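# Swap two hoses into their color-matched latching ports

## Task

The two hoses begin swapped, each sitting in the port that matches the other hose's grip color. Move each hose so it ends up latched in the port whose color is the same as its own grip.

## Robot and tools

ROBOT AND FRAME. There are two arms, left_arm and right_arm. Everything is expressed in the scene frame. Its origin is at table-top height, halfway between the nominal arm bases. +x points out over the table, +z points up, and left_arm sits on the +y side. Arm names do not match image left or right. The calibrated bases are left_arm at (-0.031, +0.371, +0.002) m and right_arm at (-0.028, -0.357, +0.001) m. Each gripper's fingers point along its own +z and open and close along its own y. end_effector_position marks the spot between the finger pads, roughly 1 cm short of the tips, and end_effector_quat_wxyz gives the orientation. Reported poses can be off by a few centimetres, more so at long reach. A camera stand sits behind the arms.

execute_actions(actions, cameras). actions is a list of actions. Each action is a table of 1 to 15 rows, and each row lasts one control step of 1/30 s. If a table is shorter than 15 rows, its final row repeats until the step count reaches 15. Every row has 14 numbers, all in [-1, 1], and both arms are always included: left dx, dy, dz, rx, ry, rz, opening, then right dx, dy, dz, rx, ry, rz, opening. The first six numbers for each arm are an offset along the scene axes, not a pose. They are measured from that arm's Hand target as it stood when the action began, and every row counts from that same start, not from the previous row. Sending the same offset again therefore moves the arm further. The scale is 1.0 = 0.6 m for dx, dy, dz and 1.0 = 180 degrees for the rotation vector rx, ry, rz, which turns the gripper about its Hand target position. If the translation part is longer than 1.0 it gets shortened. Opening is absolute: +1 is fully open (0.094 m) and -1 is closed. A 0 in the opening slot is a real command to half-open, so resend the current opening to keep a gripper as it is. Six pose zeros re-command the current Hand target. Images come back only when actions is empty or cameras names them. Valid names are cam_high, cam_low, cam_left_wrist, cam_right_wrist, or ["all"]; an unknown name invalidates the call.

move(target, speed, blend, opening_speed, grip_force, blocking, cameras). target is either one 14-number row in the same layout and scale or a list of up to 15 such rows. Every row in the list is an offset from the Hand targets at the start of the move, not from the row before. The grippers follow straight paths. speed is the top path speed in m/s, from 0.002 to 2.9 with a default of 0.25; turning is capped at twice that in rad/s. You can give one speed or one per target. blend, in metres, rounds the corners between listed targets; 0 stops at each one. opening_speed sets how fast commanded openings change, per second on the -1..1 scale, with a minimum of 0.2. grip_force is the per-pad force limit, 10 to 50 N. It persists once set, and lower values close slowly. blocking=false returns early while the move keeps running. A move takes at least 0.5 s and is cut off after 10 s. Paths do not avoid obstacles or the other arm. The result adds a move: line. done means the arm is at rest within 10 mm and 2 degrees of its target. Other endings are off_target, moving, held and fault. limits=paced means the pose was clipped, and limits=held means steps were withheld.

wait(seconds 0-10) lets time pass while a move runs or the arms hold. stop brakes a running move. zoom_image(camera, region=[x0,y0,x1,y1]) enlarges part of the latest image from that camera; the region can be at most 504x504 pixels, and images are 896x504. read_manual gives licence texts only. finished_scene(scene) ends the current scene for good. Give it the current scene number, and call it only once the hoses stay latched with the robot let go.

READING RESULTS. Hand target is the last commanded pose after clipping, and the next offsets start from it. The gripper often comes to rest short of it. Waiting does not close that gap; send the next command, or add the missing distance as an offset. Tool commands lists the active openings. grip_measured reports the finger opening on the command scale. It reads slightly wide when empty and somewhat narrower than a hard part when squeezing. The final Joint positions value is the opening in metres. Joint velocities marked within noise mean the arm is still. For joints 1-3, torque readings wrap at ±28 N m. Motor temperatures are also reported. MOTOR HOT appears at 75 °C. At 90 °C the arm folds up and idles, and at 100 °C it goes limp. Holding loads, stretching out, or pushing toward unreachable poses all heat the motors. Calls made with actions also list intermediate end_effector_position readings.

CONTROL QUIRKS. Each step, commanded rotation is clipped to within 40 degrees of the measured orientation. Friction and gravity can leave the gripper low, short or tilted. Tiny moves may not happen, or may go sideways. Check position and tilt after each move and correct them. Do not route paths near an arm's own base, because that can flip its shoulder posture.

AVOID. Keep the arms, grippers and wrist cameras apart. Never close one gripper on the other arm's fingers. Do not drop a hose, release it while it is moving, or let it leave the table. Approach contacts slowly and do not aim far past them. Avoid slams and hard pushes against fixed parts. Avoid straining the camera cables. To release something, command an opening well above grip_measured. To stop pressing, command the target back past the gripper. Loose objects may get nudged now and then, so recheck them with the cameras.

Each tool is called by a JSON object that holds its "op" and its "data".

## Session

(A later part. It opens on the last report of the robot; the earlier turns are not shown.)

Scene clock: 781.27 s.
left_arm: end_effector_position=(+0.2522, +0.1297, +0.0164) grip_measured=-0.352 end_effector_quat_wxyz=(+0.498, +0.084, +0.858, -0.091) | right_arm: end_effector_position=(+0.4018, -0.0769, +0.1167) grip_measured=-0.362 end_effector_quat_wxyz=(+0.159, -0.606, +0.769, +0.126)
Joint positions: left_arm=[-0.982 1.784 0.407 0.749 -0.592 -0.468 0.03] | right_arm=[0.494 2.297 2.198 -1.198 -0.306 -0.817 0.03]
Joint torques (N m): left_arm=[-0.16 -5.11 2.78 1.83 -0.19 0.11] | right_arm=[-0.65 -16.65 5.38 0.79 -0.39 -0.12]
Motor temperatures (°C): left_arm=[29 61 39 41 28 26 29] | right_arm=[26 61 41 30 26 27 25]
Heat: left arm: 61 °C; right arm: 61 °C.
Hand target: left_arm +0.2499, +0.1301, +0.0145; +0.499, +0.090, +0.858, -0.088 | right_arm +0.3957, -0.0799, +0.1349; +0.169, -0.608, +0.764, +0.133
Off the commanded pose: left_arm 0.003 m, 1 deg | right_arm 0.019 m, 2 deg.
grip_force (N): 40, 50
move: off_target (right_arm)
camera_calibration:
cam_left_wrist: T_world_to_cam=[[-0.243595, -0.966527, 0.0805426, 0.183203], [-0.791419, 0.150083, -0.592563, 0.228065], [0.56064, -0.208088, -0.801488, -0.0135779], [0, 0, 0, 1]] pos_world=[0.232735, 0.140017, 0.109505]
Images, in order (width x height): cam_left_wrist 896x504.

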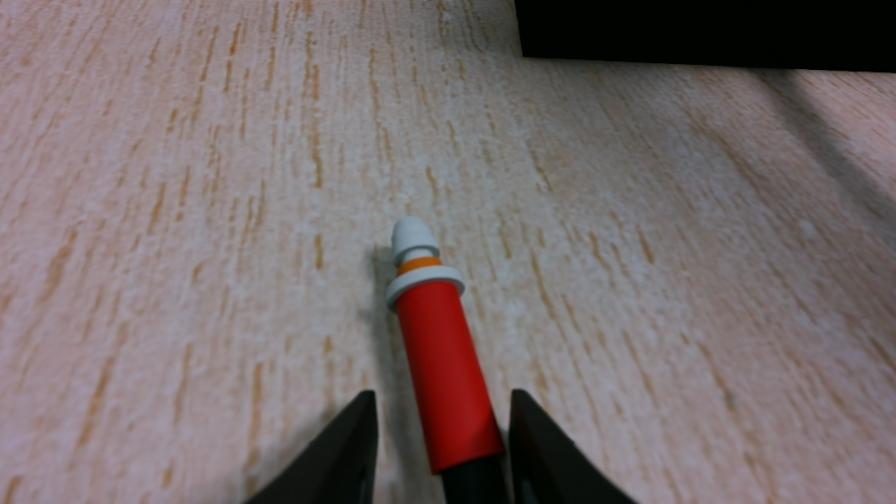

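{"op": "move", "data": {"target": [[0,0,0.133,-0.0058,-0.0214,0,-0.149,-0.16,-0.267,0.03,0,0,0,-0.36],[0.1083,-0.3233,0.15,-0.0058,-0.0214,0,-0.149,-0.16,-0.267,0.03,0,0,0,-0.36]], "speed": 0.2, "blend": [0.02, 0], "cameras": ["cam_high","cam_left_wrist","cam_right_wrist"]}}

Scene clock: 796.30 s.
left_arm: end_effector_position=(+0.3131, -0.0554, +0.0934) grip_measured=-0.151 end_effector_quat_wxyz=(+0.519, +0.100, +0.845, -0.081) | right_arm: end_effector_position=(+0.3074, -0.2415, +0.1471) grip_measured=-0.362 end_effector_quat_wxyz=(+0.163, -0.605, +0.769, +0.123)
Joint positions: left_arm=[-1.115 2.101 1.33 0.133 -0.721 -0.493 0.04] | right_arm=[0.168 1.708 1.48 -1.171 -0.377 -1.151 0.03]
Joint torques (N m): left_arm=[-0.21 -9.89 8.02 1.69 -0.32 -0.1] | right_arm=[-0.44 -10 5.31 0.56 -0.48 -0.14]
Motor temperatures (°C): left_arm=[29 58 39 40 28 26 28] | right_arm=[26 64 41 29 26 27 25]
Heat: left arm: 58 °C; right arm: 64 °C.
Hand target: left_arm +0.3150, -0.0639, +0.1045; +0.528, +0.088, +0.839, -0.093 | right_arm +0.2997, -0.2401, +0.1529; +0.169, -0.608, +0.764, +0.133
Off the commanded pose: left_arm 0.014 m, 2 deg | right_arm 0.010 m, 1 deg.
grip_force (N): 40, 50
move: off_target (left_arm)
camera_calibration:
cam_left_wrist: T_world_to_cam=[[-0.263093, -0.963883, 0.0413824, 0.0228513], [-0.755487, 0.179155, -0.630193, 0.343483], [0.600019, -0.197063, -0.775335, -0.0387025], [0, 0, 0, 1]] pos_world=[0.288731, -0.0471375, 0.185508]
cam_right_wrist: T_world_to_cam=[[0.972133, -0.234261, 0.00894883, -0.355469], [-0.234332, -0.972124, 0.00795638, -0.12557], [0.00683551, -0.00983165, -0.999928, 0.231474], [0, 0, 0, 1]] pos_world=[0.314556, -0.203066, 0.235637]
Images, in order (width x height): cam_high 896x504, cam_left_wrist 896x504, cam_right_wrist 896x504.

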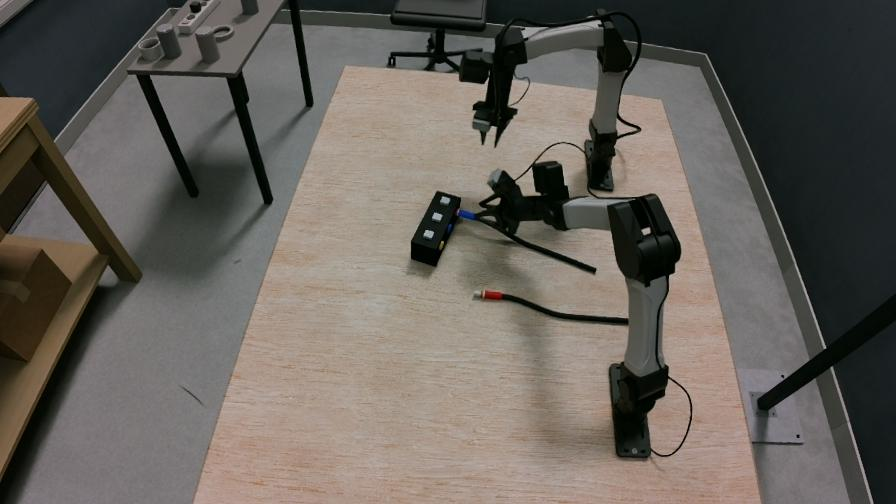

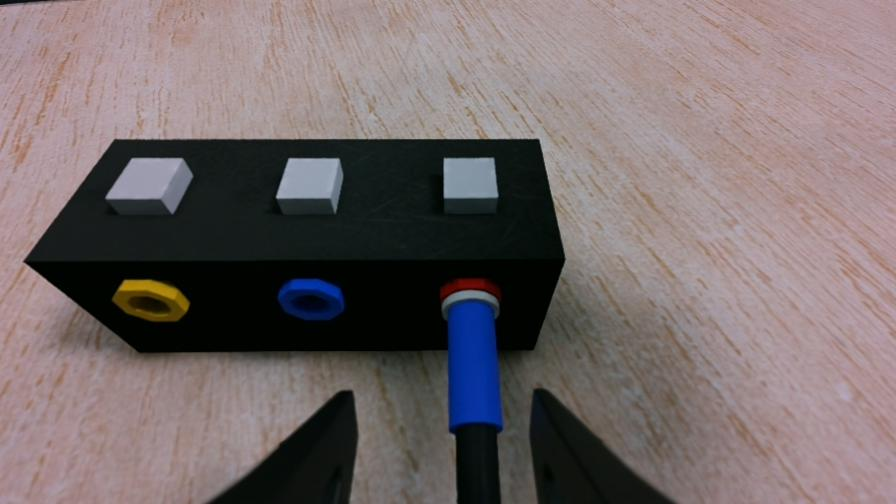

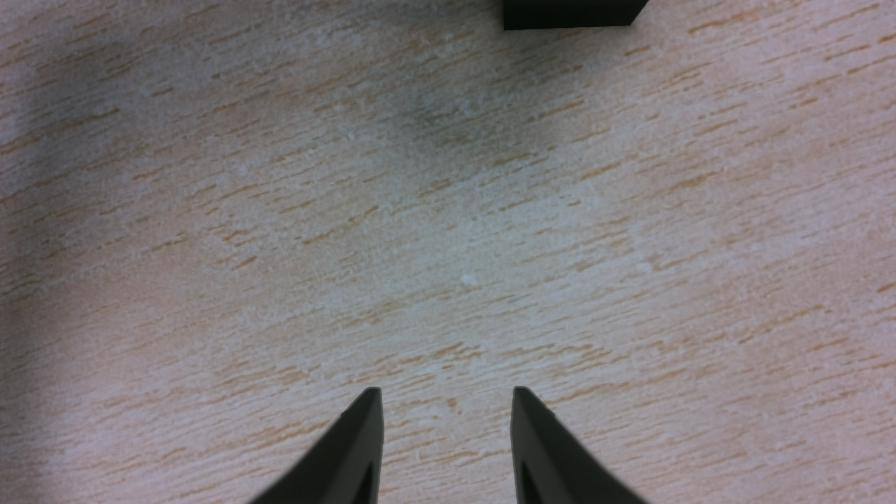

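{"op": "move", "data": {"target": [0.0175,-0.0208,-0.06,0,0,0,-0.149,-0.133,-0.083,0,0,0,0,-0.36], "speed": 0.12, "cameras": ["cam_left_wrist"]}}

Scene clock: 804.90 s.
left_arm: end_effector_position=(+0.3188, -0.0666, +0.0540) grip_measured=-0.151 end_effector_quat_wxyz=(+0.515, +0.104, +0.848, -0.075) | right_arm: end_effector_position=(+0.2271, -0.2923, +0.1509) grip_measured=-0.362 end_effector_quat_wxyz=(+0.165, -0.607, +0.768, +0.121)
Joint positions: left_arm=[-1.115 2.224 1.366 0.202 -0.722 -0.494 0.04] | right_arm=[0.007 1.405 1.199 -1.255 -0.398 -1.327 0.03]
Joint torques (N m): left_arm=[0.64 -10.65 7.83 1.84 -0.26 -0.05] | right_arm=[-0.69 -6.41 5.14 0.4 -0.51 -0.13]
Motor temperatures (°C): left_arm=[29 59 40 40 28 26 28] | right_arm=[26 62 41 28 26 27 25]
Heat: left arm: 59 °C; right arm: 62 °C.
Hand target: left_arm +0.3255, -0.0763, +0.0684; +0.528, +0.088, +0.839, -0.093 | right_arm +0.2198, -0.2899, +0.1529; +0.169, -0.608, +0.764, +0.133
Off the commanded pose: left_arm 0.019 m, 3 deg | right_arm 0.008 m, 2 deg.
grip_force (N): 40, 50
move: off_target (left_arm)
camera_calibration:
cam_left_wrist: T_world_to_cam=[[-0.262345, -0.964569, 0.0279467, 0.0155685], [-0.760629, 0.188882, -0.621101, 0.326861], [0.593817, -0.1842, -0.783232, -0.0715913], [0, 0, 0, 1]] pos_world=[0.295217, -0.0599085, 0.146506]
Images, in order (width x height): cam_left_wrist 896x504.

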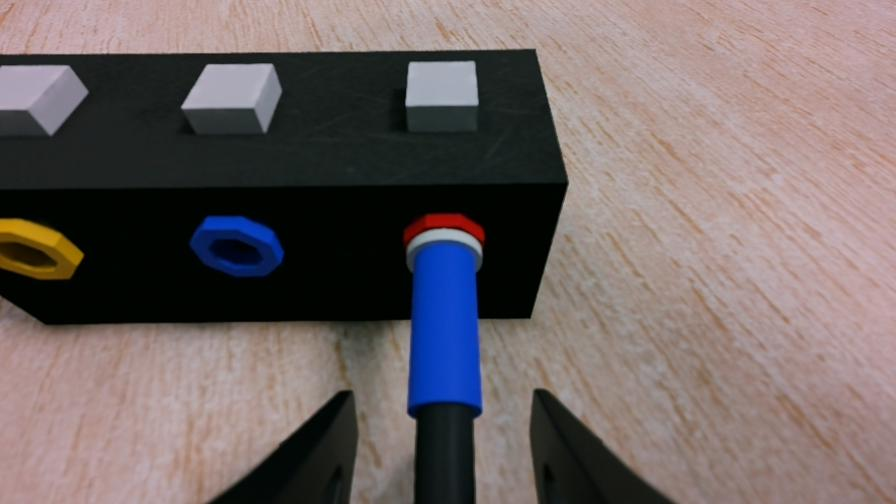

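{"op": "move", "data": {"target": [0.0133,-0.0035,0.004,0,0,0,-0.149,0,0,0,0,0,0,-0.36], "speed": 0.08, "cameras": ["cam_left_wrist"]}}

Scene clock: 811.17 s.
left_arm: end_effector_position=(+0.3261, -0.0717, +0.0611) grip_measured=-0.151 end_effector_quat_wxyz=(+0.521, +0.095, +0.844, -0.081) | right_arm: end_effector_position=(+0.2271, -0.2923, +0.1509) grip_measured=-0.362 end_effector_quat_wxyz=(+0.165, -0.607, +0.768, +0.121)
Joint positions: left_arm=[-1.108 2.235 1.4 0.202 -0.722 -0.494 0.04] | right_arm=[0.007 1.405 1.199 -1.256 -0.398 -1.328 0.03]
Joint torques (N m): left_arm=[1.2 -10.59 7.79 1.75 -0.11 0.06] | right_arm=[-0.7 -6.39 5.16 0.4 -0.51 -0.15]
Motor temperatures (°C): left_arm=[29 59 40 41 28 26 28] | right_arm=[26 60 41 28 26 27 25]
Heat: left arm: 59 °C; right arm: 60 °C.
Hand target: left_arm +0.3334, -0.0785, +0.0711; +0.528, +0.088, +0.839, -0.093 | right_arm +0.2198, -0.2899, +0.1529; +0.169, -0.608, +0.764, +0.133
Off the commanded pose: left_arm 0.014 m, 2 deg | right_arm 0.008 m, 2 deg.
grip_force (N): 40, 50
move: off_target (left_arm)
camera_calibration:
cam_left_wrist: T_world_to_cam=[[-0.255391, -0.965749, 0.0458681, 0.00897821], [-0.75518, 0.169633, -0.633188, 0.335297], [0.60372, -0.196349, -0.772637, -0.0760848], [0, 0, 0, 1]] pos_world=[0.301436, -0.063146, 0.153108]
Images, in order (width x height): cam_left_wrist 896x504.

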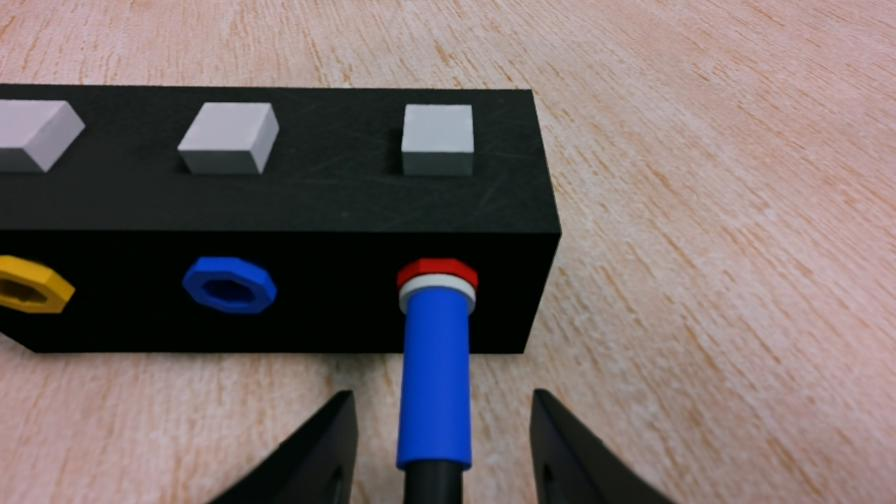

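{"op": "move", "data": {"target": [0,0,-0.003,0,0,0,-0.85,0.0,0.0,0,0,0,0,-0.36], "speed": 0.05, "opening_speed": 0.4, "cameras": ["cam_left_wrist"]}}

Scene clock: 817.10 s.
left_arm: end_effector_position=(+0.3260, -0.0716, +0.0594) grip_measured=-0.670 end_effector_quat_wxyz=(+0.520, +0.096, +0.845, -0.081) | right_arm: end_effector_position=(+0.2271, -0.2923, +0.1509) grip_measured=-0.362 end_effector_quat_wxyz=(+0.165, -0.607, +0.768, +0.121)
Joint positions: left_arm=[-1.108 2.238 1.4 0.202 -0.721 -0.494 0.016] | right_arm=[0.007 1.405 1.199 -1.256 -0.398 -1.328 0.03]
Joint torques (N m): left_arm=[1.18 -10.56 7.64 1.79 -0.12 0.05] | right_arm=[-0.69 -6.41 5.18 0.4 -0.52 -0.15]
Motor temperatures (°C): left_arm=[29 60 41 41 28 26 28] | right_arm=[26 59 41 28 26 27 25]
Heat: left arm: 60 °C; right arm: 59 °C.
Hand target: left_arm +0.3334, -0.0785, +0.0692; +0.528, +0.088, +0.839, -0.093 | right_arm +0.2198, -0.2899, +0.1529; +0.169, -0.608, +0.764, +0.133
Off the commanded pose: left_arm 0.014 m, 2 deg | right_arm 0.008 m, 1 deg.
grip_force (N): 40, 50
move: off_target (left_arm)
camera_calibration:
cam_left_wrist: T_world_to_cam=[[-0.255608, -0.965793, 0.0436886, 0.00925504], [-0.756162, 0.17156, -0.631495, 0.334476], [0.602398, -0.194451, -0.774148, -0.0766101], [0, 0, 0, 1]] pos_world=[0.301433, -0.0633412, 0.151508]
Images, in order (width x height): cam_left_wrist 896x504.

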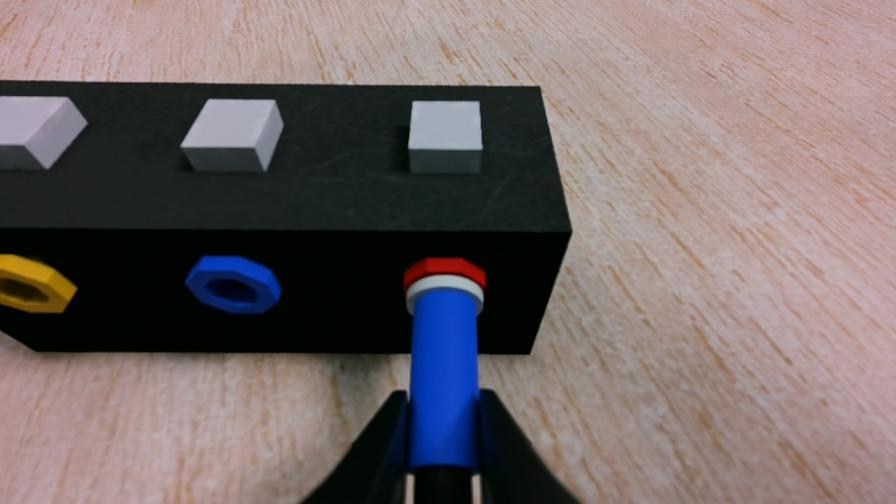

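{"op": "move", "data": {"target": [[0,0,0,0,0,0,-0.85,0.2233,0.07,0.0283,0,0,0,-0.36],[0,0,0,0,0,0,-0.85,0.2783,0.2467,0.02,0,0,0,-0.36],[0,0,0,0,0,0,-0.85,0.3115,0.3525,-0.0467,0,0,0,-0.36]], "speed": 0.15, "blend": [0.04,0.02,0], "cameras": ["cam_left_wrist","cam_right_wrist"]}}

Scene clock: 831.37 s.
left_arm: end_effector_position=(+0.3260, -0.0716, +0.0594) grip_measured=-0.670 end_effector_quat_wxyz=(+0.520, +0.096, +0.845, -0.081) | right_arm: end_effector_position=(+0.3986, -0.0822, +0.1244) grip_measured=-0.362 end_effector_quat_wxyz=(+0.159, -0.609, +0.765, +0.137)
Joint positions: left_arm=[-1.108 2.238 1.4 0.202 -0.721 -0.494 0.016] | right_arm=[0.478 2.284 2.202 -1.226 -0.334 -0.841 0.03]
Joint torques (N m): left_arm=[1.18 -10.56 7.64 1.79 -0.12 0.06] | right_arm=[0.05 -10.93 9.09 1.12 -0.11 0.07]
Motor temperatures (°C): left_arm=[29 66 43 41 28 26 29] | right_arm=[26 56 42 28 26 27 25]
Heat: left arm: 66 °C; right arm: 56 °C.
Hand target: left_arm +0.3334, -0.0785, +0.0692; +0.528, +0.088, +0.839, -0.093 | right_arm +0.4068, -0.0784, +0.1249; +0.169, -0.608, +0.764, +0.133
Off the commanded pose: left_arm 0.014 m, 2 deg | right_arm 0.009 m, 1 deg.
grip_force (N): 40, 50
move: off_target (left_arm)
camera_calibration:
cam_left_wrist: T_world_to_cam=[[-0.255608, -0.965793, 0.0436886, 0.00925504], [-0.756162, 0.17156, -0.631495, 0.334476], [0.602398, -0.194451, -0.774148, -0.0766101], [0, 0, 0, 1]] pos_world=[0.301433, -0.0633412, 0.151508]
cam_right_wrist: T_world_to_cam=[[0.975882, -0.217711, -0.016, -0.403636], [-0.217777, -0.975996, -0.00243836, 0.0452554], [-0.0150851, 0.00586398, -0.999869, 0.219738], [0, 0, 0, 1]] pos_world=[0.407071, -0.0449956, 0.213361]
Images, in order (width x height): cam_left_wrist 896x504, cam_right_wrist 896x504.

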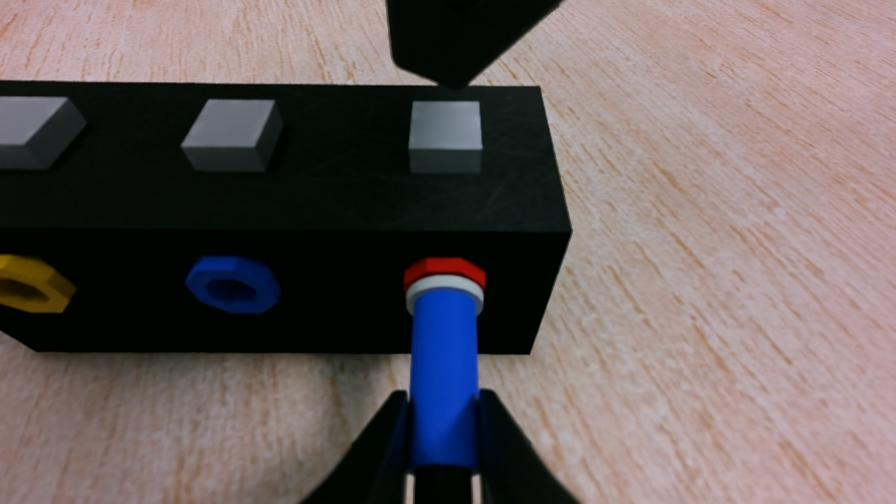

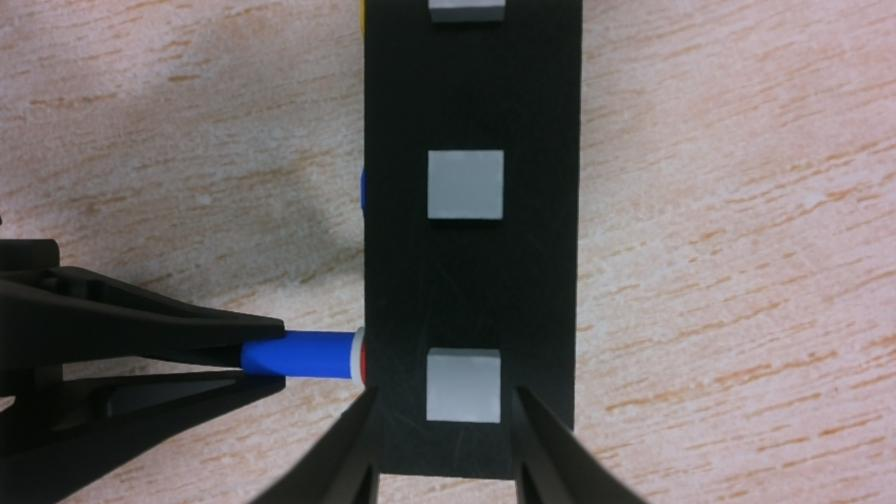

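{"op": "move", "data": {"target": [0,0,0,0,0,0,-0.85,0.0067,-0.01,-0.0367,0,0,0,-0.36], "speed": 0.08, "cameras": ["cam_right_wrist"]}}

Scene clock: 836.13 s.
left_arm: end_effector_position=(+0.3260, -0.0716, +0.0594) grip_measured=-0.670 end_effector_quat_wxyz=(+0.520, +0.096, +0.845, -0.081) | right_arm: end_effector_position=(+0.4068, -0.0821, +0.1113) grip_measured=-0.362 end_effector_quat_wxyz=(+0.170, -0.607, +0.765, +0.134)
Joint positions: left_arm=[-1.108 2.238 1.4 0.202 -0.721 -0.494 0.016] | right_arm=[0.471 2.284 2.144 -1.146 -0.334 -0.84 0.03]
Joint torques (N m): left_arm=[1.2 -10.56 7.64 1.79 -0.12 0.06] | right_arm=[-0.76 -11.56 5.53 1.19 -0.17 -0.12]
Motor temperatures (°C): left_arm=[29 67 43 41 28 26 29] | right_arm=[26 58 42 28 26 27 25]
Heat: left arm: 67 °C; right arm: 58 °C.
Hand target: left_arm +0.3334, -0.0785, +0.0692; +0.528, +0.088, +0.839, -0.093 | right_arm +0.4108, -0.0844, +0.1029; +0.169, -0.608, +0.764, +0.133
Off the commanded pose: left_arm 0.014 m, 2 deg | right_arm 0.010 m, 0 deg.
grip_force (N): 40, 50
move: off_target (left_arm)
camera_calibration:
cam_right_wrist: T_world_to_cam=[[0.974317, -0.22518, 0.00108833, -0.413686], [-0.225134, -0.974196, -0.0160224, 0.051664], [0.00466817, 0.0153659, -0.999871, 0.199476], [0, 0, 0, 1]] pos_world=[0.413761, -0.0458878, 0.200728]
Images, in order (width x height): cam_right_wrist 896x504.

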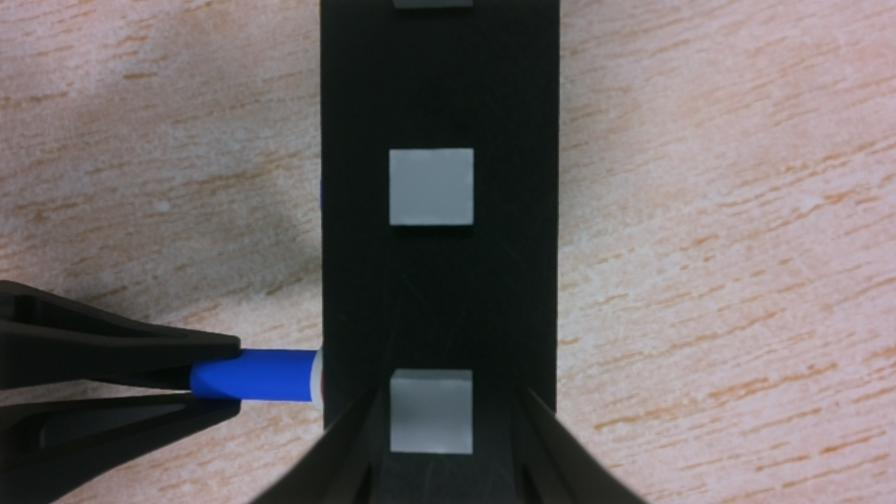

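{"op": "move", "data": {"target": [0,0,0,0,0,0,-0.85,-0.0133,-0.015,-0.018,0,0,0,-0.36], "speed": 0.08, "cameras": ["cam_right_wrist"]}}

Scene clock: 841.33 s.
left_arm: end_effector_position=(+0.3260, -0.0716, +0.0594) grip_measured=-0.670 end_effector_quat_wxyz=(+0.520, +0.096, +0.845, -0.081) | right_arm: end_effector_position=(+0.4034, -0.0866, +0.0956) grip_measured=-0.362 end_effector_quat_wxyz=(+0.172, -0.609, +0.763, +0.135)
Joint positions: left_arm=[-1.108 2.238 1.4 0.202 -0.721 -0.494 0.016] | right_arm=[0.465 2.249 2.023 -1.057 -0.339 -0.852 0.03]
Joint torques (N m): left_arm=[1.18 -10.55 7.64 1.79 -0.12 0.06] | right_arm=[-1.05 -13.26 4.22 1.09 -0.15 -0.11]
Motor temperatures (°C): left_arm=[29 68 43 41 28 26 29] | right_arm=[26 59 42 28 26 27 25]
Heat: left arm: 68 °C; right arm: 59 °C.
Hand target: left_arm +0.3334, -0.0785, +0.0692; +0.528, +0.088, +0.839, -0.093 | right_arm +0.4028, -0.0933, +0.0922; +0.169, -0.608, +0.764, +0.133
Off the commanded pose: left_arm 0.014 m, 2 deg | right_arm 0.008 m, 0 deg.
grip_force (N): 40, 50
move: off_target (left_arm)
camera_calibration:
cam_right_wrist: T_world_to_cam=[[0.9755, -0.219954, 0.00448451, -0.411802], [-0.219815, -0.975312, -0.021168, 0.0445692], [0.0090298, 0.0196637, -0.999766, 0.182473], [0, 0, 0, 1]] pos_world=[0.409862, -0.0506969, 0.18522]
Images, in order (width x height): cam_right_wrist 896x504.

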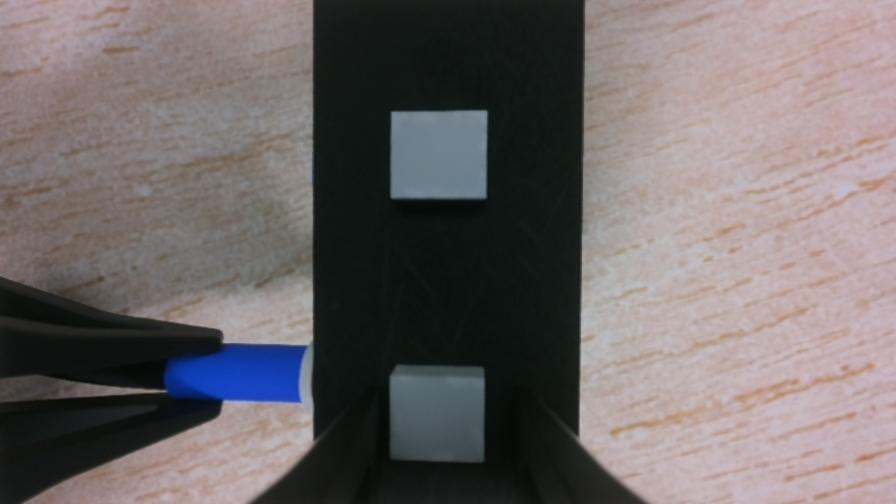

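{"op": "move", "data": {"target": [0,0,0,0,0,0,-0.85,-0.003,0.0,0.022,0,0,0,-0.4], "speed": 0.08, "cameras": ["cam_right_wrist"]}}

Scene clock: 846.13 s.
left_arm: end_effector_position=(+0.3260, -0.0716, +0.0594) grip_measured=-0.670 end_effector_quat_wxyz=(+0.520, +0.096, +0.845, -0.081) | right_arm: end_effector_position=(+0.4041, -0.0871, +0.0956) grip_measured=-0.398 end_effector_quat_wxyz=(+0.173, -0.608, +0.763, +0.135)
Joint positions: left_arm=[-1.108 2.238 1.4 0.202 -0.721 -0.494 0.016] | right_arm=[0.463 2.249 2.023 -1.055 -0.34 -0.853 0.028]
Joint torques (N m): left_arm=[1.18 -10.56 7.65 1.79 -0.12 0.06] | right_arm=[-0.77 -13.97 7.72 0.58 -0.14 -0.08]
Motor temperatures (°C): left_arm=[29 69 44 41 28 26 29] | right_arm=[26 61 42 28 26 27 25]
Heat: left arm: 69 °C; right arm: 61 °C.
Hand target: left_arm +0.3334, -0.0785, +0.0692; +0.528, +0.088, +0.839, -0.093 | right_arm +0.4011, -0.0935, +0.1053; +0.169, -0.608, +0.764, +0.133
Off the commanded pose: left_arm 0.014 m, 2 deg | right_arm 0.012 m, 1 deg.
grip_force (N): 40, 50
move: off_target (left_arm, right_arm)
camera_calibration:
cam_right_wrist: T_world_to_cam=[[0.97526, -0.220992, 0.00561437, -0.412682], [-0.220816, -0.975057, -0.0224603, 0.0447825], [0.0104379, 0.0206649, -0.999732, 0.182043], [0, 0, 0, 1]] pos_world=[0.410461, -0.0512957, 0.185317]
Images, in order (width x height): cam_right_wrist 896x504.

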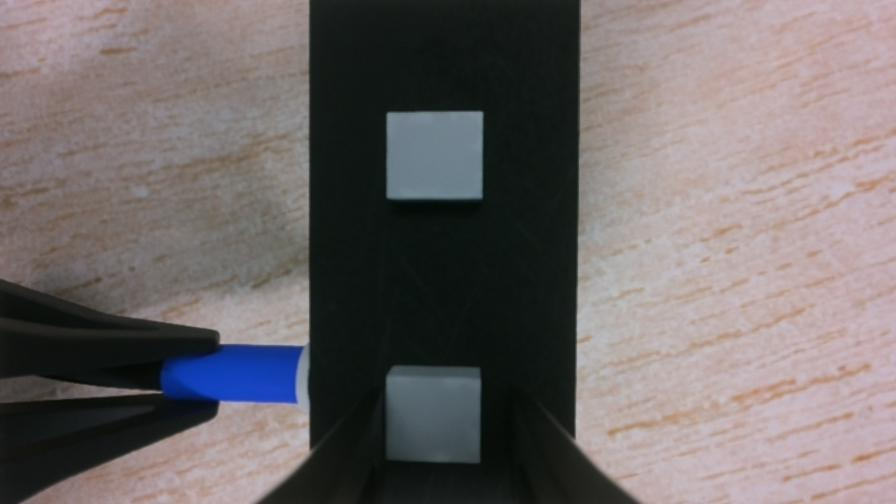

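{"op": "move", "data": {"target": [0,0,-0.008,0,0,0,-0.85,-0.003,0.0,0.013,0,0,0,-0.4], "speed": 0.08, "cameras": ["cam_right_wrist"]}}

Scene clock: 850.30 s.
left_arm: end_effector_position=(+0.3265, -0.0713, +0.0587) grip_measured=-0.670 end_effector_quat_wxyz=(+0.522, +0.095, +0.844, -0.080) | right_arm: end_effector_position=(+0.3994, -0.0894, +0.0965) grip_measured=-0.398 end_effector_quat_wxyz=(+0.162, -0.608, +0.765, +0.137)
Joint positions: left_arm=[-1.108 2.241 1.4 0.207 -0.726 -0.494 0.016] | right_arm=[0.463 2.249 2.032 -1.087 -0.34 -0.853 0.028]
Joint torques (N m): left_arm=[1.17 -10.03 7.3 1.88 -0.07 0.06] | right_arm=[-0.59 -14.54 8.55 0.62 -0.13 -0.06]
Motor temperatures (°C): left_arm=[29 69 44 41 28 26 29] | right_arm=[26 63 42 28 26 27 25]
Heat: left arm: 69 °C; right arm: 63 °C.
Hand target: left_arm +0.3334, -0.0786, +0.0645; +0.528, +0.088, +0.839, -0.093 | right_arm +0.3993, -0.0935, +0.1131; +0.169, -0.608, +0.764, +0.133
Off the commanded pose: left_arm 0.011 m, 2 deg | right_arm 0.017 m, 1 deg.
grip_force (N): 40, 50
move: off_target (left_arm, right_arm)
camera_calibration:
cam_right_wrist: T_world_to_cam=[[0.975185, -0.221043, -0.0124096, -0.406699], [-0.221153, -0.975204, -0.00832746, 0.0402739], [-0.0102612, 0.0108652, -0.999888, 0.190485], [0, 0, 0, 1]] pos_world=[0.407468, -0.0526924, 0.185752]
Images, in order (width x height): cam_right_wrist 896x504.

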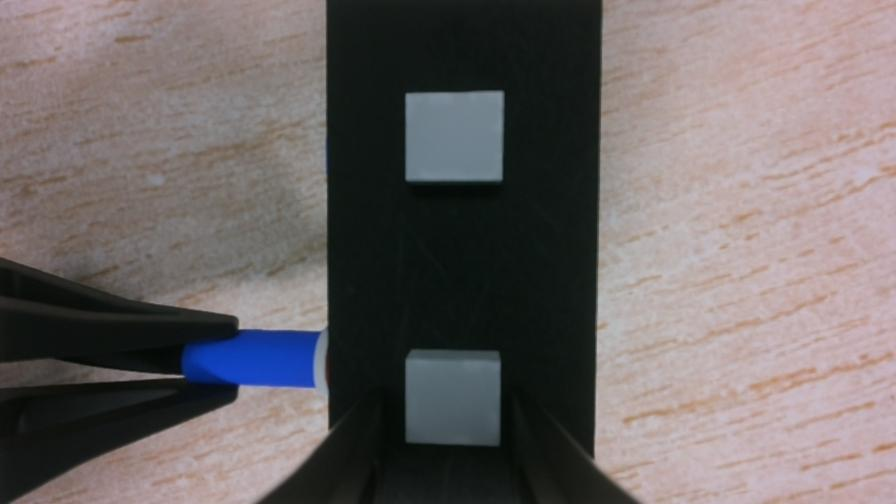

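{"op": "move", "data": {"target": [0,0,0,0,0,0,-0.85,0.003,0.0,0.015,0,0,0,-0.4], "speed": 0.08, "cameras": ["cam_right_wrist"]}}

Scene clock: 854.23 s.
left_arm: end_effector_position=(+0.3265, -0.0713, +0.0587) grip_measured=-0.670 end_effector_quat_wxyz=(+0.522, +0.095, +0.844, -0.080) | right_arm: end_effector_position=(+0.3968, -0.0908, +0.1087) grip_measured=-0.398 end_effector_quat_wxyz=(+0.157, -0.607, +0.766, +0.138)
Joint positions: left_arm=[-1.108 2.241 1.4 0.207 -0.726 -0.494 0.016] | right_arm=[0.463 2.249 2.083 -1.148 -0.339 -0.853 0.028]
Joint torques (N m): left_arm=[1.2 -10.03 7.3 1.88 -0.08 0.06] | right_arm=[-0.77 -13.46 9.09 0.76 -0.15 -0.08]
Motor temperatures (°C): left_arm=[29 68 44 41 28 26 29] | right_arm=[26 64 42 28 26 27 25]
Heat: left arm: 68 °C; right arm: 64 °C.
Hand target: left_arm +0.3334, -0.0786, +0.0645; +0.528, +0.088, +0.839, -0.093 | right_arm +0.4011, -0.0935, +0.1222; +0.169, -0.608, +0.764, +0.133
Off the commanded pose: left_arm 0.012 m, 2 deg | right_arm 0.014 m, 1 deg.
grip_force (N): 40, 50
move: off_target (left_arm, right_arm)
camera_calibration:
cam_right_wrist: T_world_to_cam=[[0.974981, -0.221428, -0.0195255, -0.403628], [-0.221494, -0.975161, -0.0012724, 0.0378683], [-0.0187588, 0.00556535, -0.999809, 0.205439], [0, 0, 0, 1]] pos_world=[0.405771, -0.05359, 0.197567]
Images, in order (width x height): cam_right_wrist 896x504.

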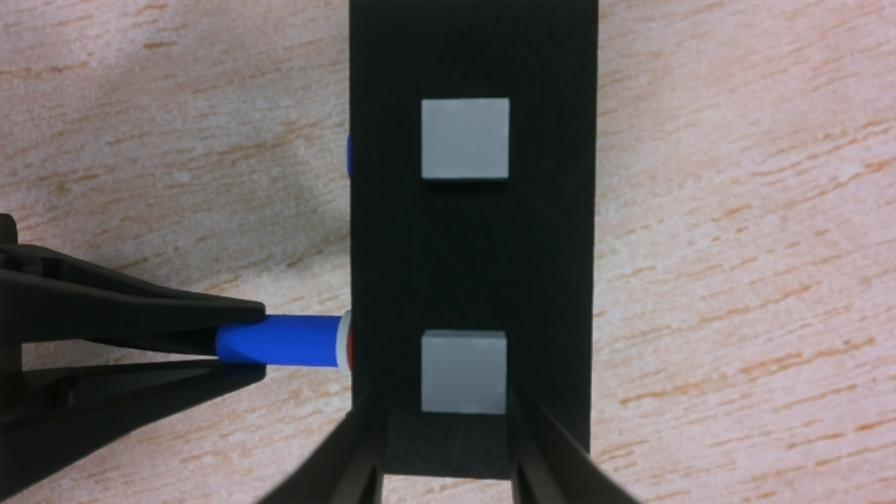

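{"op": "move", "data": {"target": [0,0,0,0,0,0,-0.85,0.001,0.008,-0.04,0,0,0,-0.36], "speed": 0.06, "cameras": ["cam_right_wrist"]}}

Scene clock: 858.87 s.
left_arm: end_effector_position=(+0.3265, -0.0713, +0.0587) grip_measured=-0.670 end_effector_quat_wxyz=(+0.522, +0.095, +0.844, -0.080) | right_arm: end_effector_position=(+0.3999, -0.0896, +0.0981) grip_measured=-0.362 end_effector_quat_wxyz=(+0.163, -0.608, +0.765, +0.136)
Joint positions: left_arm=[-1.108 2.241 1.4 0.207 -0.726 -0.494 0.016] | right_arm=[0.463 2.249 2.038 -1.092 -0.337 -0.853 0.03]
Joint torques (N m): left_arm=[1.18 -10.04 7.3 1.88 -0.08 0.06] | right_arm=[0.05 -12.96 5.44 1.18 -0.14 0.02]
Motor temperatures (°C): left_arm=[29 67 44 40 28 26 29] | right_arm=[26 65 42 28 26 27 25]
Heat: left arm: 67 °C; right arm: 65 °C.
Hand target: left_arm +0.3334, -0.0786, +0.0645; +0.528, +0.088, +0.839, -0.093 | right_arm +0.4016, -0.0887, +0.0981; +0.169, -0.608, +0.764, +0.133
Off the commanded pose: left_arm 0.012 m, 2 deg | right_arm 0.002 m, 1 deg.
grip_force (N): 40, 50
move: off_target (left_arm)
camera_calibration:
cam_right_wrist: T_world_to_cam=[[0.975059, -0.22175, -0.00934716, -0.40765], [-0.221822, -0.975059, -0.00747846, 0.0403999], [-0.00745568, 0.00936534, -0.999928, 0.190771], [0, 0, 0, 1]] pos_world=[0.407867, -0.0527908, 0.187249]
Images, in order (width x height): cam_right_wrist 896x504.

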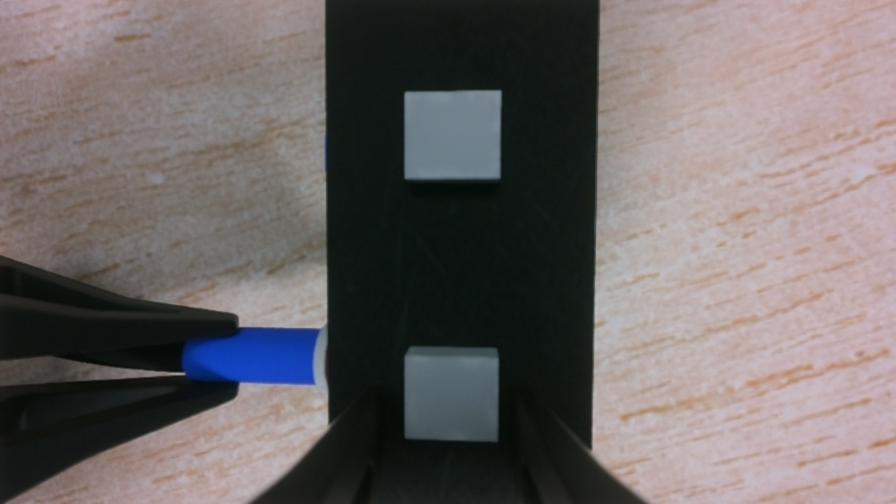

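{"op": "move", "data": {"target": [[0,0,0,0,0,0,-0.85,0.0,0.003,0.0402,0,0,0,-0.36],[0,0,0,0,0,0,-0.85,0.0,0.007,0.0063,0,0,0,-0.36]], "speed": 0.06, "cameras": ["cam_right_wrist"]}}

Scene clock: 865.97 s.
left_arm: end_effector_position=(+0.3265, -0.0713, +0.0587) grip_measured=-0.670 end_effector_quat_wxyz=(+0.522, +0.095, +0.844, -0.080) | right_arm: end_effector_position=(+0.4019, -0.0890, +0.1054) grip_measured=-0.362 end_effector_quat_wxyz=(+0.167, -0.606, +0.766, +0.134)
Joint positions: left_arm=[-1.108 2.241 1.4 0.207 -0.726 -0.494 0.016] | right_arm=[0.463 2.249 2.066 -1.109 -0.335 -0.848 0.03]
Joint torques (N m): left_arm=[1.18 -10.04 7.28 1.88 -0.07 0.06] | right_arm=[0.81 -12.19 5.57 1.19 -0.14 0.06]
Motor temperatures (°C): left_arm=[29 66 44 40 28 26 29] | right_arm=[26 66 42 28 26 27 25]
Heat: left arm: 66 °C; right arm: 66 °C.
Hand target: left_arm +0.3334, -0.0786, +0.0645; +0.528, +0.088, +0.839, -0.093 | right_arm +0.4016, -0.0845, +0.1019; +0.169, -0.608, +0.764, +0.133
Off the commanded pose: left_arm 0.012 m, 2 deg | right_arm 0.006 m, 0 deg.
grip_force (N): 40, 50
move: off_target (left_arm)
camera_calibration:
cam_right_wrist: T_world_to_cam=[[0.973947, -0.226765, -0.00226886, -0.410156], [-0.226775, -0.973875, -0.0118615, 0.0440298], [0.000480174, 0.0120669, -0.999927, 0.195159], [0, 0, 0, 1]] pos_world=[0.409361, -0.0524844, 0.194736]
Images, in order (width x height): cam_right_wrist 896x504.

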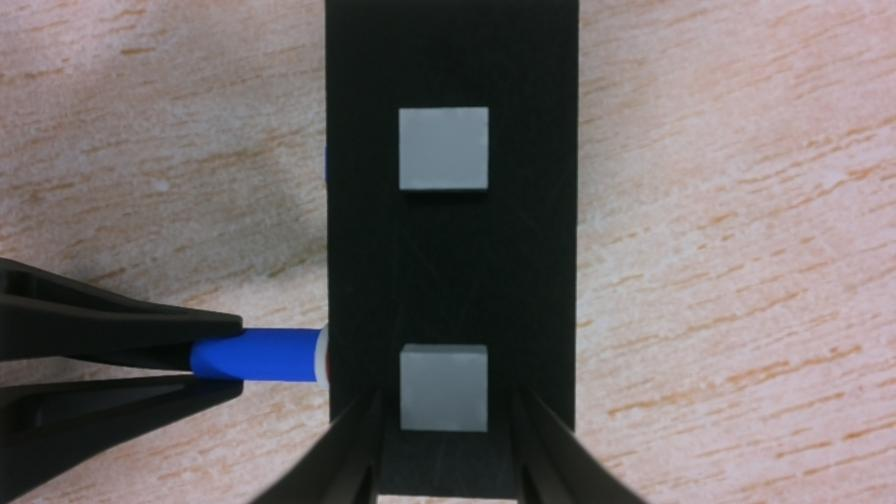

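{"op": "move", "data": {"target": [0,0,0,0,0,0,-0.85,-0.001,0.004,-0.01,0,0,0,-0.36], "speed": 0.06, "cameras": ["cam_right_wrist"]}}

Scene clock: 870.67 s.
left_arm: end_effector_position=(+0.3265, -0.0713, +0.0587) grip_measured=-0.670 end_effector_quat_wxyz=(+0.522, +0.095, +0.844, -0.080) | right_arm: end_effector_position=(+0.4018, -0.0868, +0.1003) grip_measured=-0.362 end_effector_quat_wxyz=(+0.168, -0.606, +0.766, +0.134)
Joint positions: left_arm=[-1.108 2.241 1.4 0.207 -0.726 -0.494 0.016] | right_arm=[0.468 2.249 2.045 -1.084 -0.333 -0.842 0.03]
Joint torques (N m): left_arm=[1.18 -10.03 7.3 1.88 -0.07 0.06] | right_arm=[0.87 -12.11 5.48 1.23 -0.14 0.06]
Motor temperatures (°C): left_arm=[29 66 44 40 28 26 29] | right_arm=[26 67 42 28 26 27 25]
Heat: left arm: 66 °C; right arm: 67 °C.
Hand target: left_arm +0.3334, -0.0786, +0.0645; +0.528, +0.088, +0.839, -0.093 | right_arm +0.4010, -0.0821, +0.0959; +0.169, -0.608, +0.764, +0.133
Off the commanded pose: left_arm 0.012 m, 2 deg | right_arm 0.006 m, 0 deg.
grip_force (N): 40, 50
move: off_target (left_arm)
camera_calibration:
cam_right_wrist: T_world_to_cam=[[0.973805, -0.227386, -0.000603775, -0.409687], [-0.227374, -0.97372, -0.0130722, 0.0464292], [0.00238453, 0.012867, -0.999914, 0.18929], [0, 0, 0, 1]] pos_world=[0.40906, -0.0503837, 0.189633]
Images, in order (width x height): cam_right_wrist 896x504.

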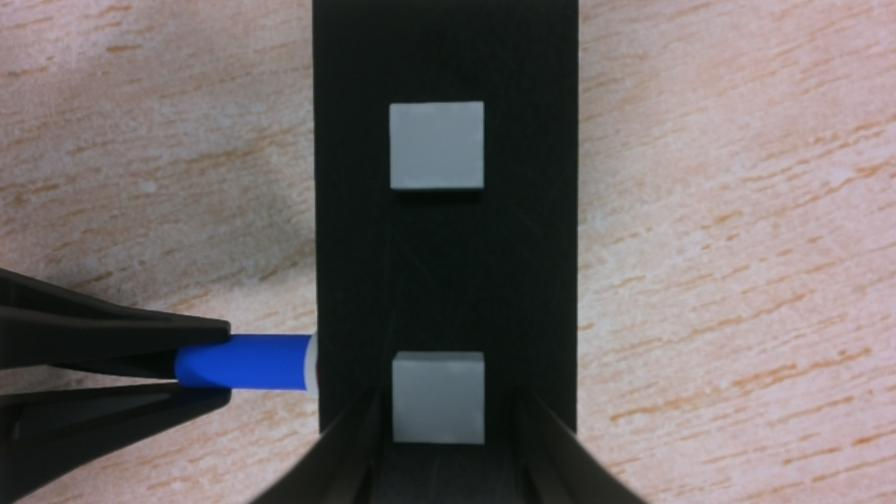

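{"op": "move", "data": {"target": [[0,0,0,0,0,0,-0.85,0,0.0,0,0,0,0,-0.8],[0,0,0,0,0,0,-0.85,0,0.0,-0.08,-0.027,0.0067,0,-0.8],[0,0,0,0,0,0,-0.85,0,0.0,-0.15,-0.054,0.0134,0,-0.8]], "speed": 0.1, "cameras": ["cam_left_wrist","cam_right_wrist"]}}

{"op": "zoom_image", "data": {"camera": "cam_left_wrist", "region": [340, 40, 560, 220]}}

Scene clock: 882.60 s.
left_arm: end_effector_position=(+0.3246, -0.0697, +0.0575) grip_measured=-0.670 end_effector_quat_wxyz=(+0.522, +0.096, +0.845, -0.071) | right_arm: end_effector_position=(+0.4000, -0.0863, +0.0901) grip_measured=-0.606 end_effector_quat_wxyz=(+0.161, -0.608, +0.769, +0.110)
Joint positions: left_arm=[-1.113 2.241 1.4 0.194 -0.74 -0.494 0.016] | right_arm=[0.489 2.243 2.005 -1.051 -0.277 -0.83 0.019]
Joint torques (N m): left_arm=[1.66 -10.11 7.17 1.99 0.09 0.06] | right_arm=[2.96 -1.5 0.49 1.86 0.76 -0.01]
Motor temperatures (°C): left_arm=[29 66 44 40 28 26 29] | right_arm=[26 67 41 28 26 27 25]
Heat: left arm: 66 °C; right arm: 67 °C.
Hand target: left_arm +0.3334, -0.0785, +0.0645; +0.528, +0.088, +0.839, -0.093 | right_arm +0.4010, -0.0821, +0.0058; +0.101, -0.617, +0.776, +0.080
Off the commanded pose: left_arm 0.014 m, 3 deg | right_arm 0.084 m, 8 deg.
grip_force (N): 40, 50
move: off_target (left_arm, right_arm)
camera_calibration:
cam_left_wrist: T_world_to_cam=[[-0.246379, -0.96878, 0.0276117, 0.00862489], [-0.755056, 0.174008, -0.632148, 0.33171], [0.607608, -0.176596, -0.774355, -0.0772818], [0, 0, 0, 1]] pos_world=[0.299541, -0.0630122, 0.149608]
cam_right_wrist: T_world_to_cam=[[0.972121, -0.232759, 0.0283623, -0.410228], [-0.233545, -0.971928, 0.0285076, 0.0452433], [0.0209307, -0.0343367, -0.999191, 0.167519], [0, 0, 0, 1]] pos_world=[0.405851, -0.0457592, 0.177728]
Images, in order (width x height): cam_left_wrist 896x504, cam_right_wrist 896x504.

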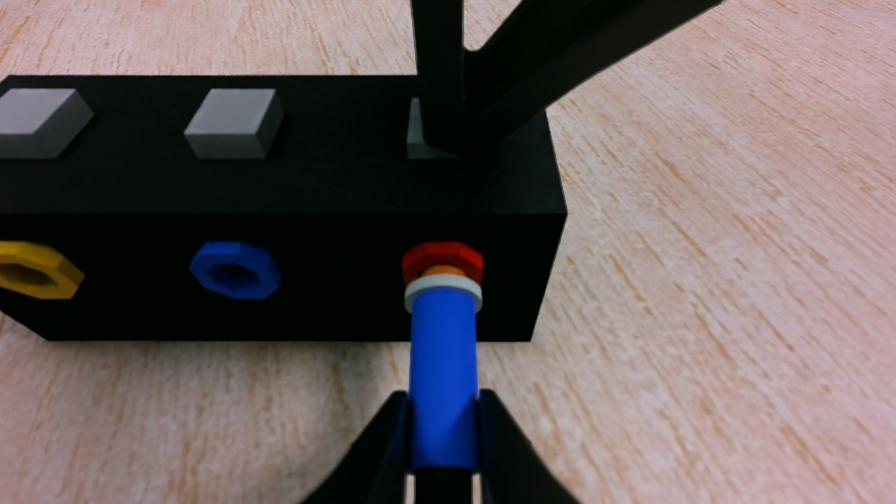

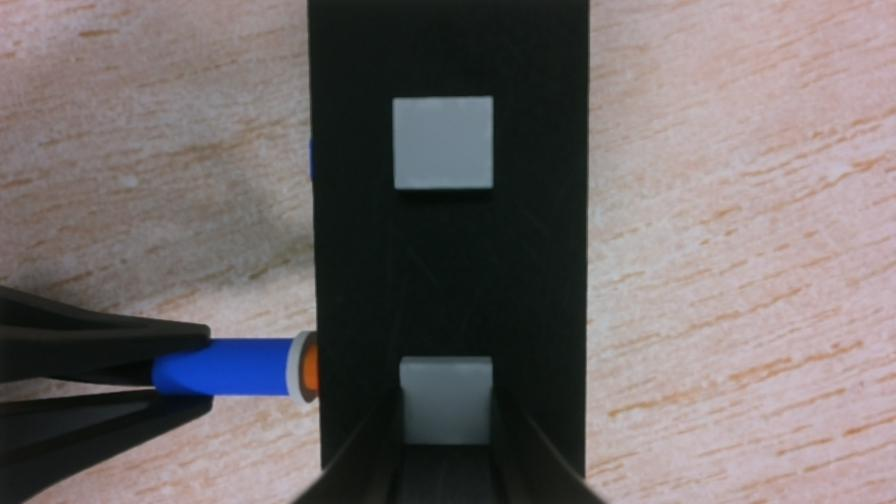

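Scaled by 2.291.

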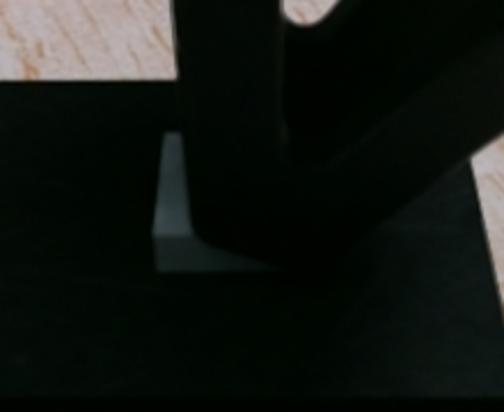

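{"op": "move", "data": {"target": [[-0.08,0.0217,0.003,0,0,0,-0.85,0,0,0,0,0,0,-0.8],[-0.08,0.0217,0.003,0,0,0,-0.85,0,0,0.166,0.054,-0.0134,0,-0.8],[-0.08,0.0217,0.003,0,0,0,-0.85,0,0,0.17,0.054,-0.0134,0,-0.36]], "speed": 0.1, "cameras": ["cam_left_wrist","cam_right_wrist"]}}

Scene clock: 892.43 s.
left_arm: end_effector_position=(+0.2859, -0.0648, +0.0414) grip_measured=-0.670 end_effector_quat_wxyz=(+0.515, +0.106, +0.847, -0.076) | right_arm: end_effector_position=(+0.3993, -0.0838, +0.1046) grip_measured=-0.362 end_effector_quat_wxyz=(+0.167, -0.607, +0.767, +0.123)
Joint positions: left_arm=[-1.181 2.205 1.278 0.236 -0.771 -0.545 0.016] | right_arm=[0.484 2.241 2.051 -1.093 -0.308 -0.829 0.03]
Joint torques (N m): left_arm=[0.09 -14.5 4.31 1.64 -0.38 -0.11] | right_arm=[-0.57 -11.3 9.21 0.83 -0.39 -0.08]
Motor temperatures (°C): left_arm=[29 68 44 40 28 26 29] | right_arm=[26 62 41 29 26 27 25]
Heat: left arm: 68 °C; right arm: 62 °C.
Hand target: left_arm +0.2855, -0.0654, +0.0660; +0.528, +0.088, +0.839, -0.093 | right_arm +0.4010, -0.0820, +0.1080; +0.169, -0.608, +0.764, +0.133
Off the commanded pose: left_arm 0.025 m, 3 deg | right_arm 0.004 m, 1 deg.
grip_force (N): 40, 50
move: off_target (left_arm)
camera_calibration:
cam_left_wrist: T_world_to_cam=[[-0.266431, -0.963472, 0.0271471, 0.0103149], [-0.759106, 0.192395, -0.621886, 0.293349], [0.593947, -0.186297, -0.782637, -0.0617693], [0, 0, 0, 1]] pos_world=[0.262119, -0.058008, 0.133806]
cam_right_wrist: T_world_to_cam=[[0.97305, -0.230149, 0.0143247, -0.408027], [-0.230198, -0.973142, 0.0018856, 0.0484726], [0.013506, -0.0051323, -0.999896, 0.187592], [0, 0, 0, 1]] pos_world=[0.405655, -0.0457735, 0.193326]
Images, in order (width x height): cam_left_wrist 896x504, cam_right_wrist 896x504.

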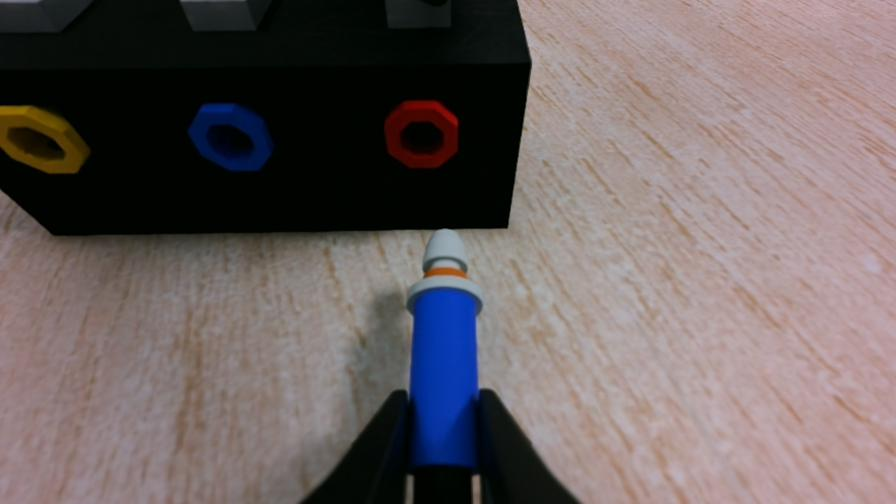

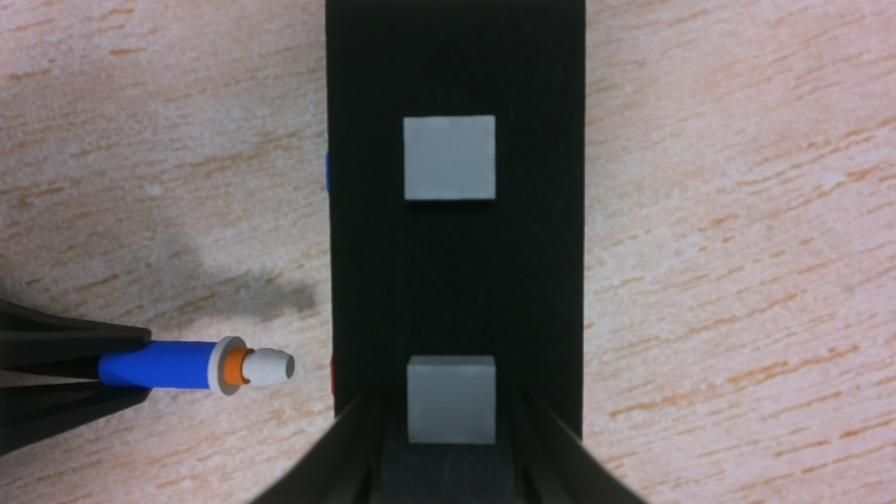

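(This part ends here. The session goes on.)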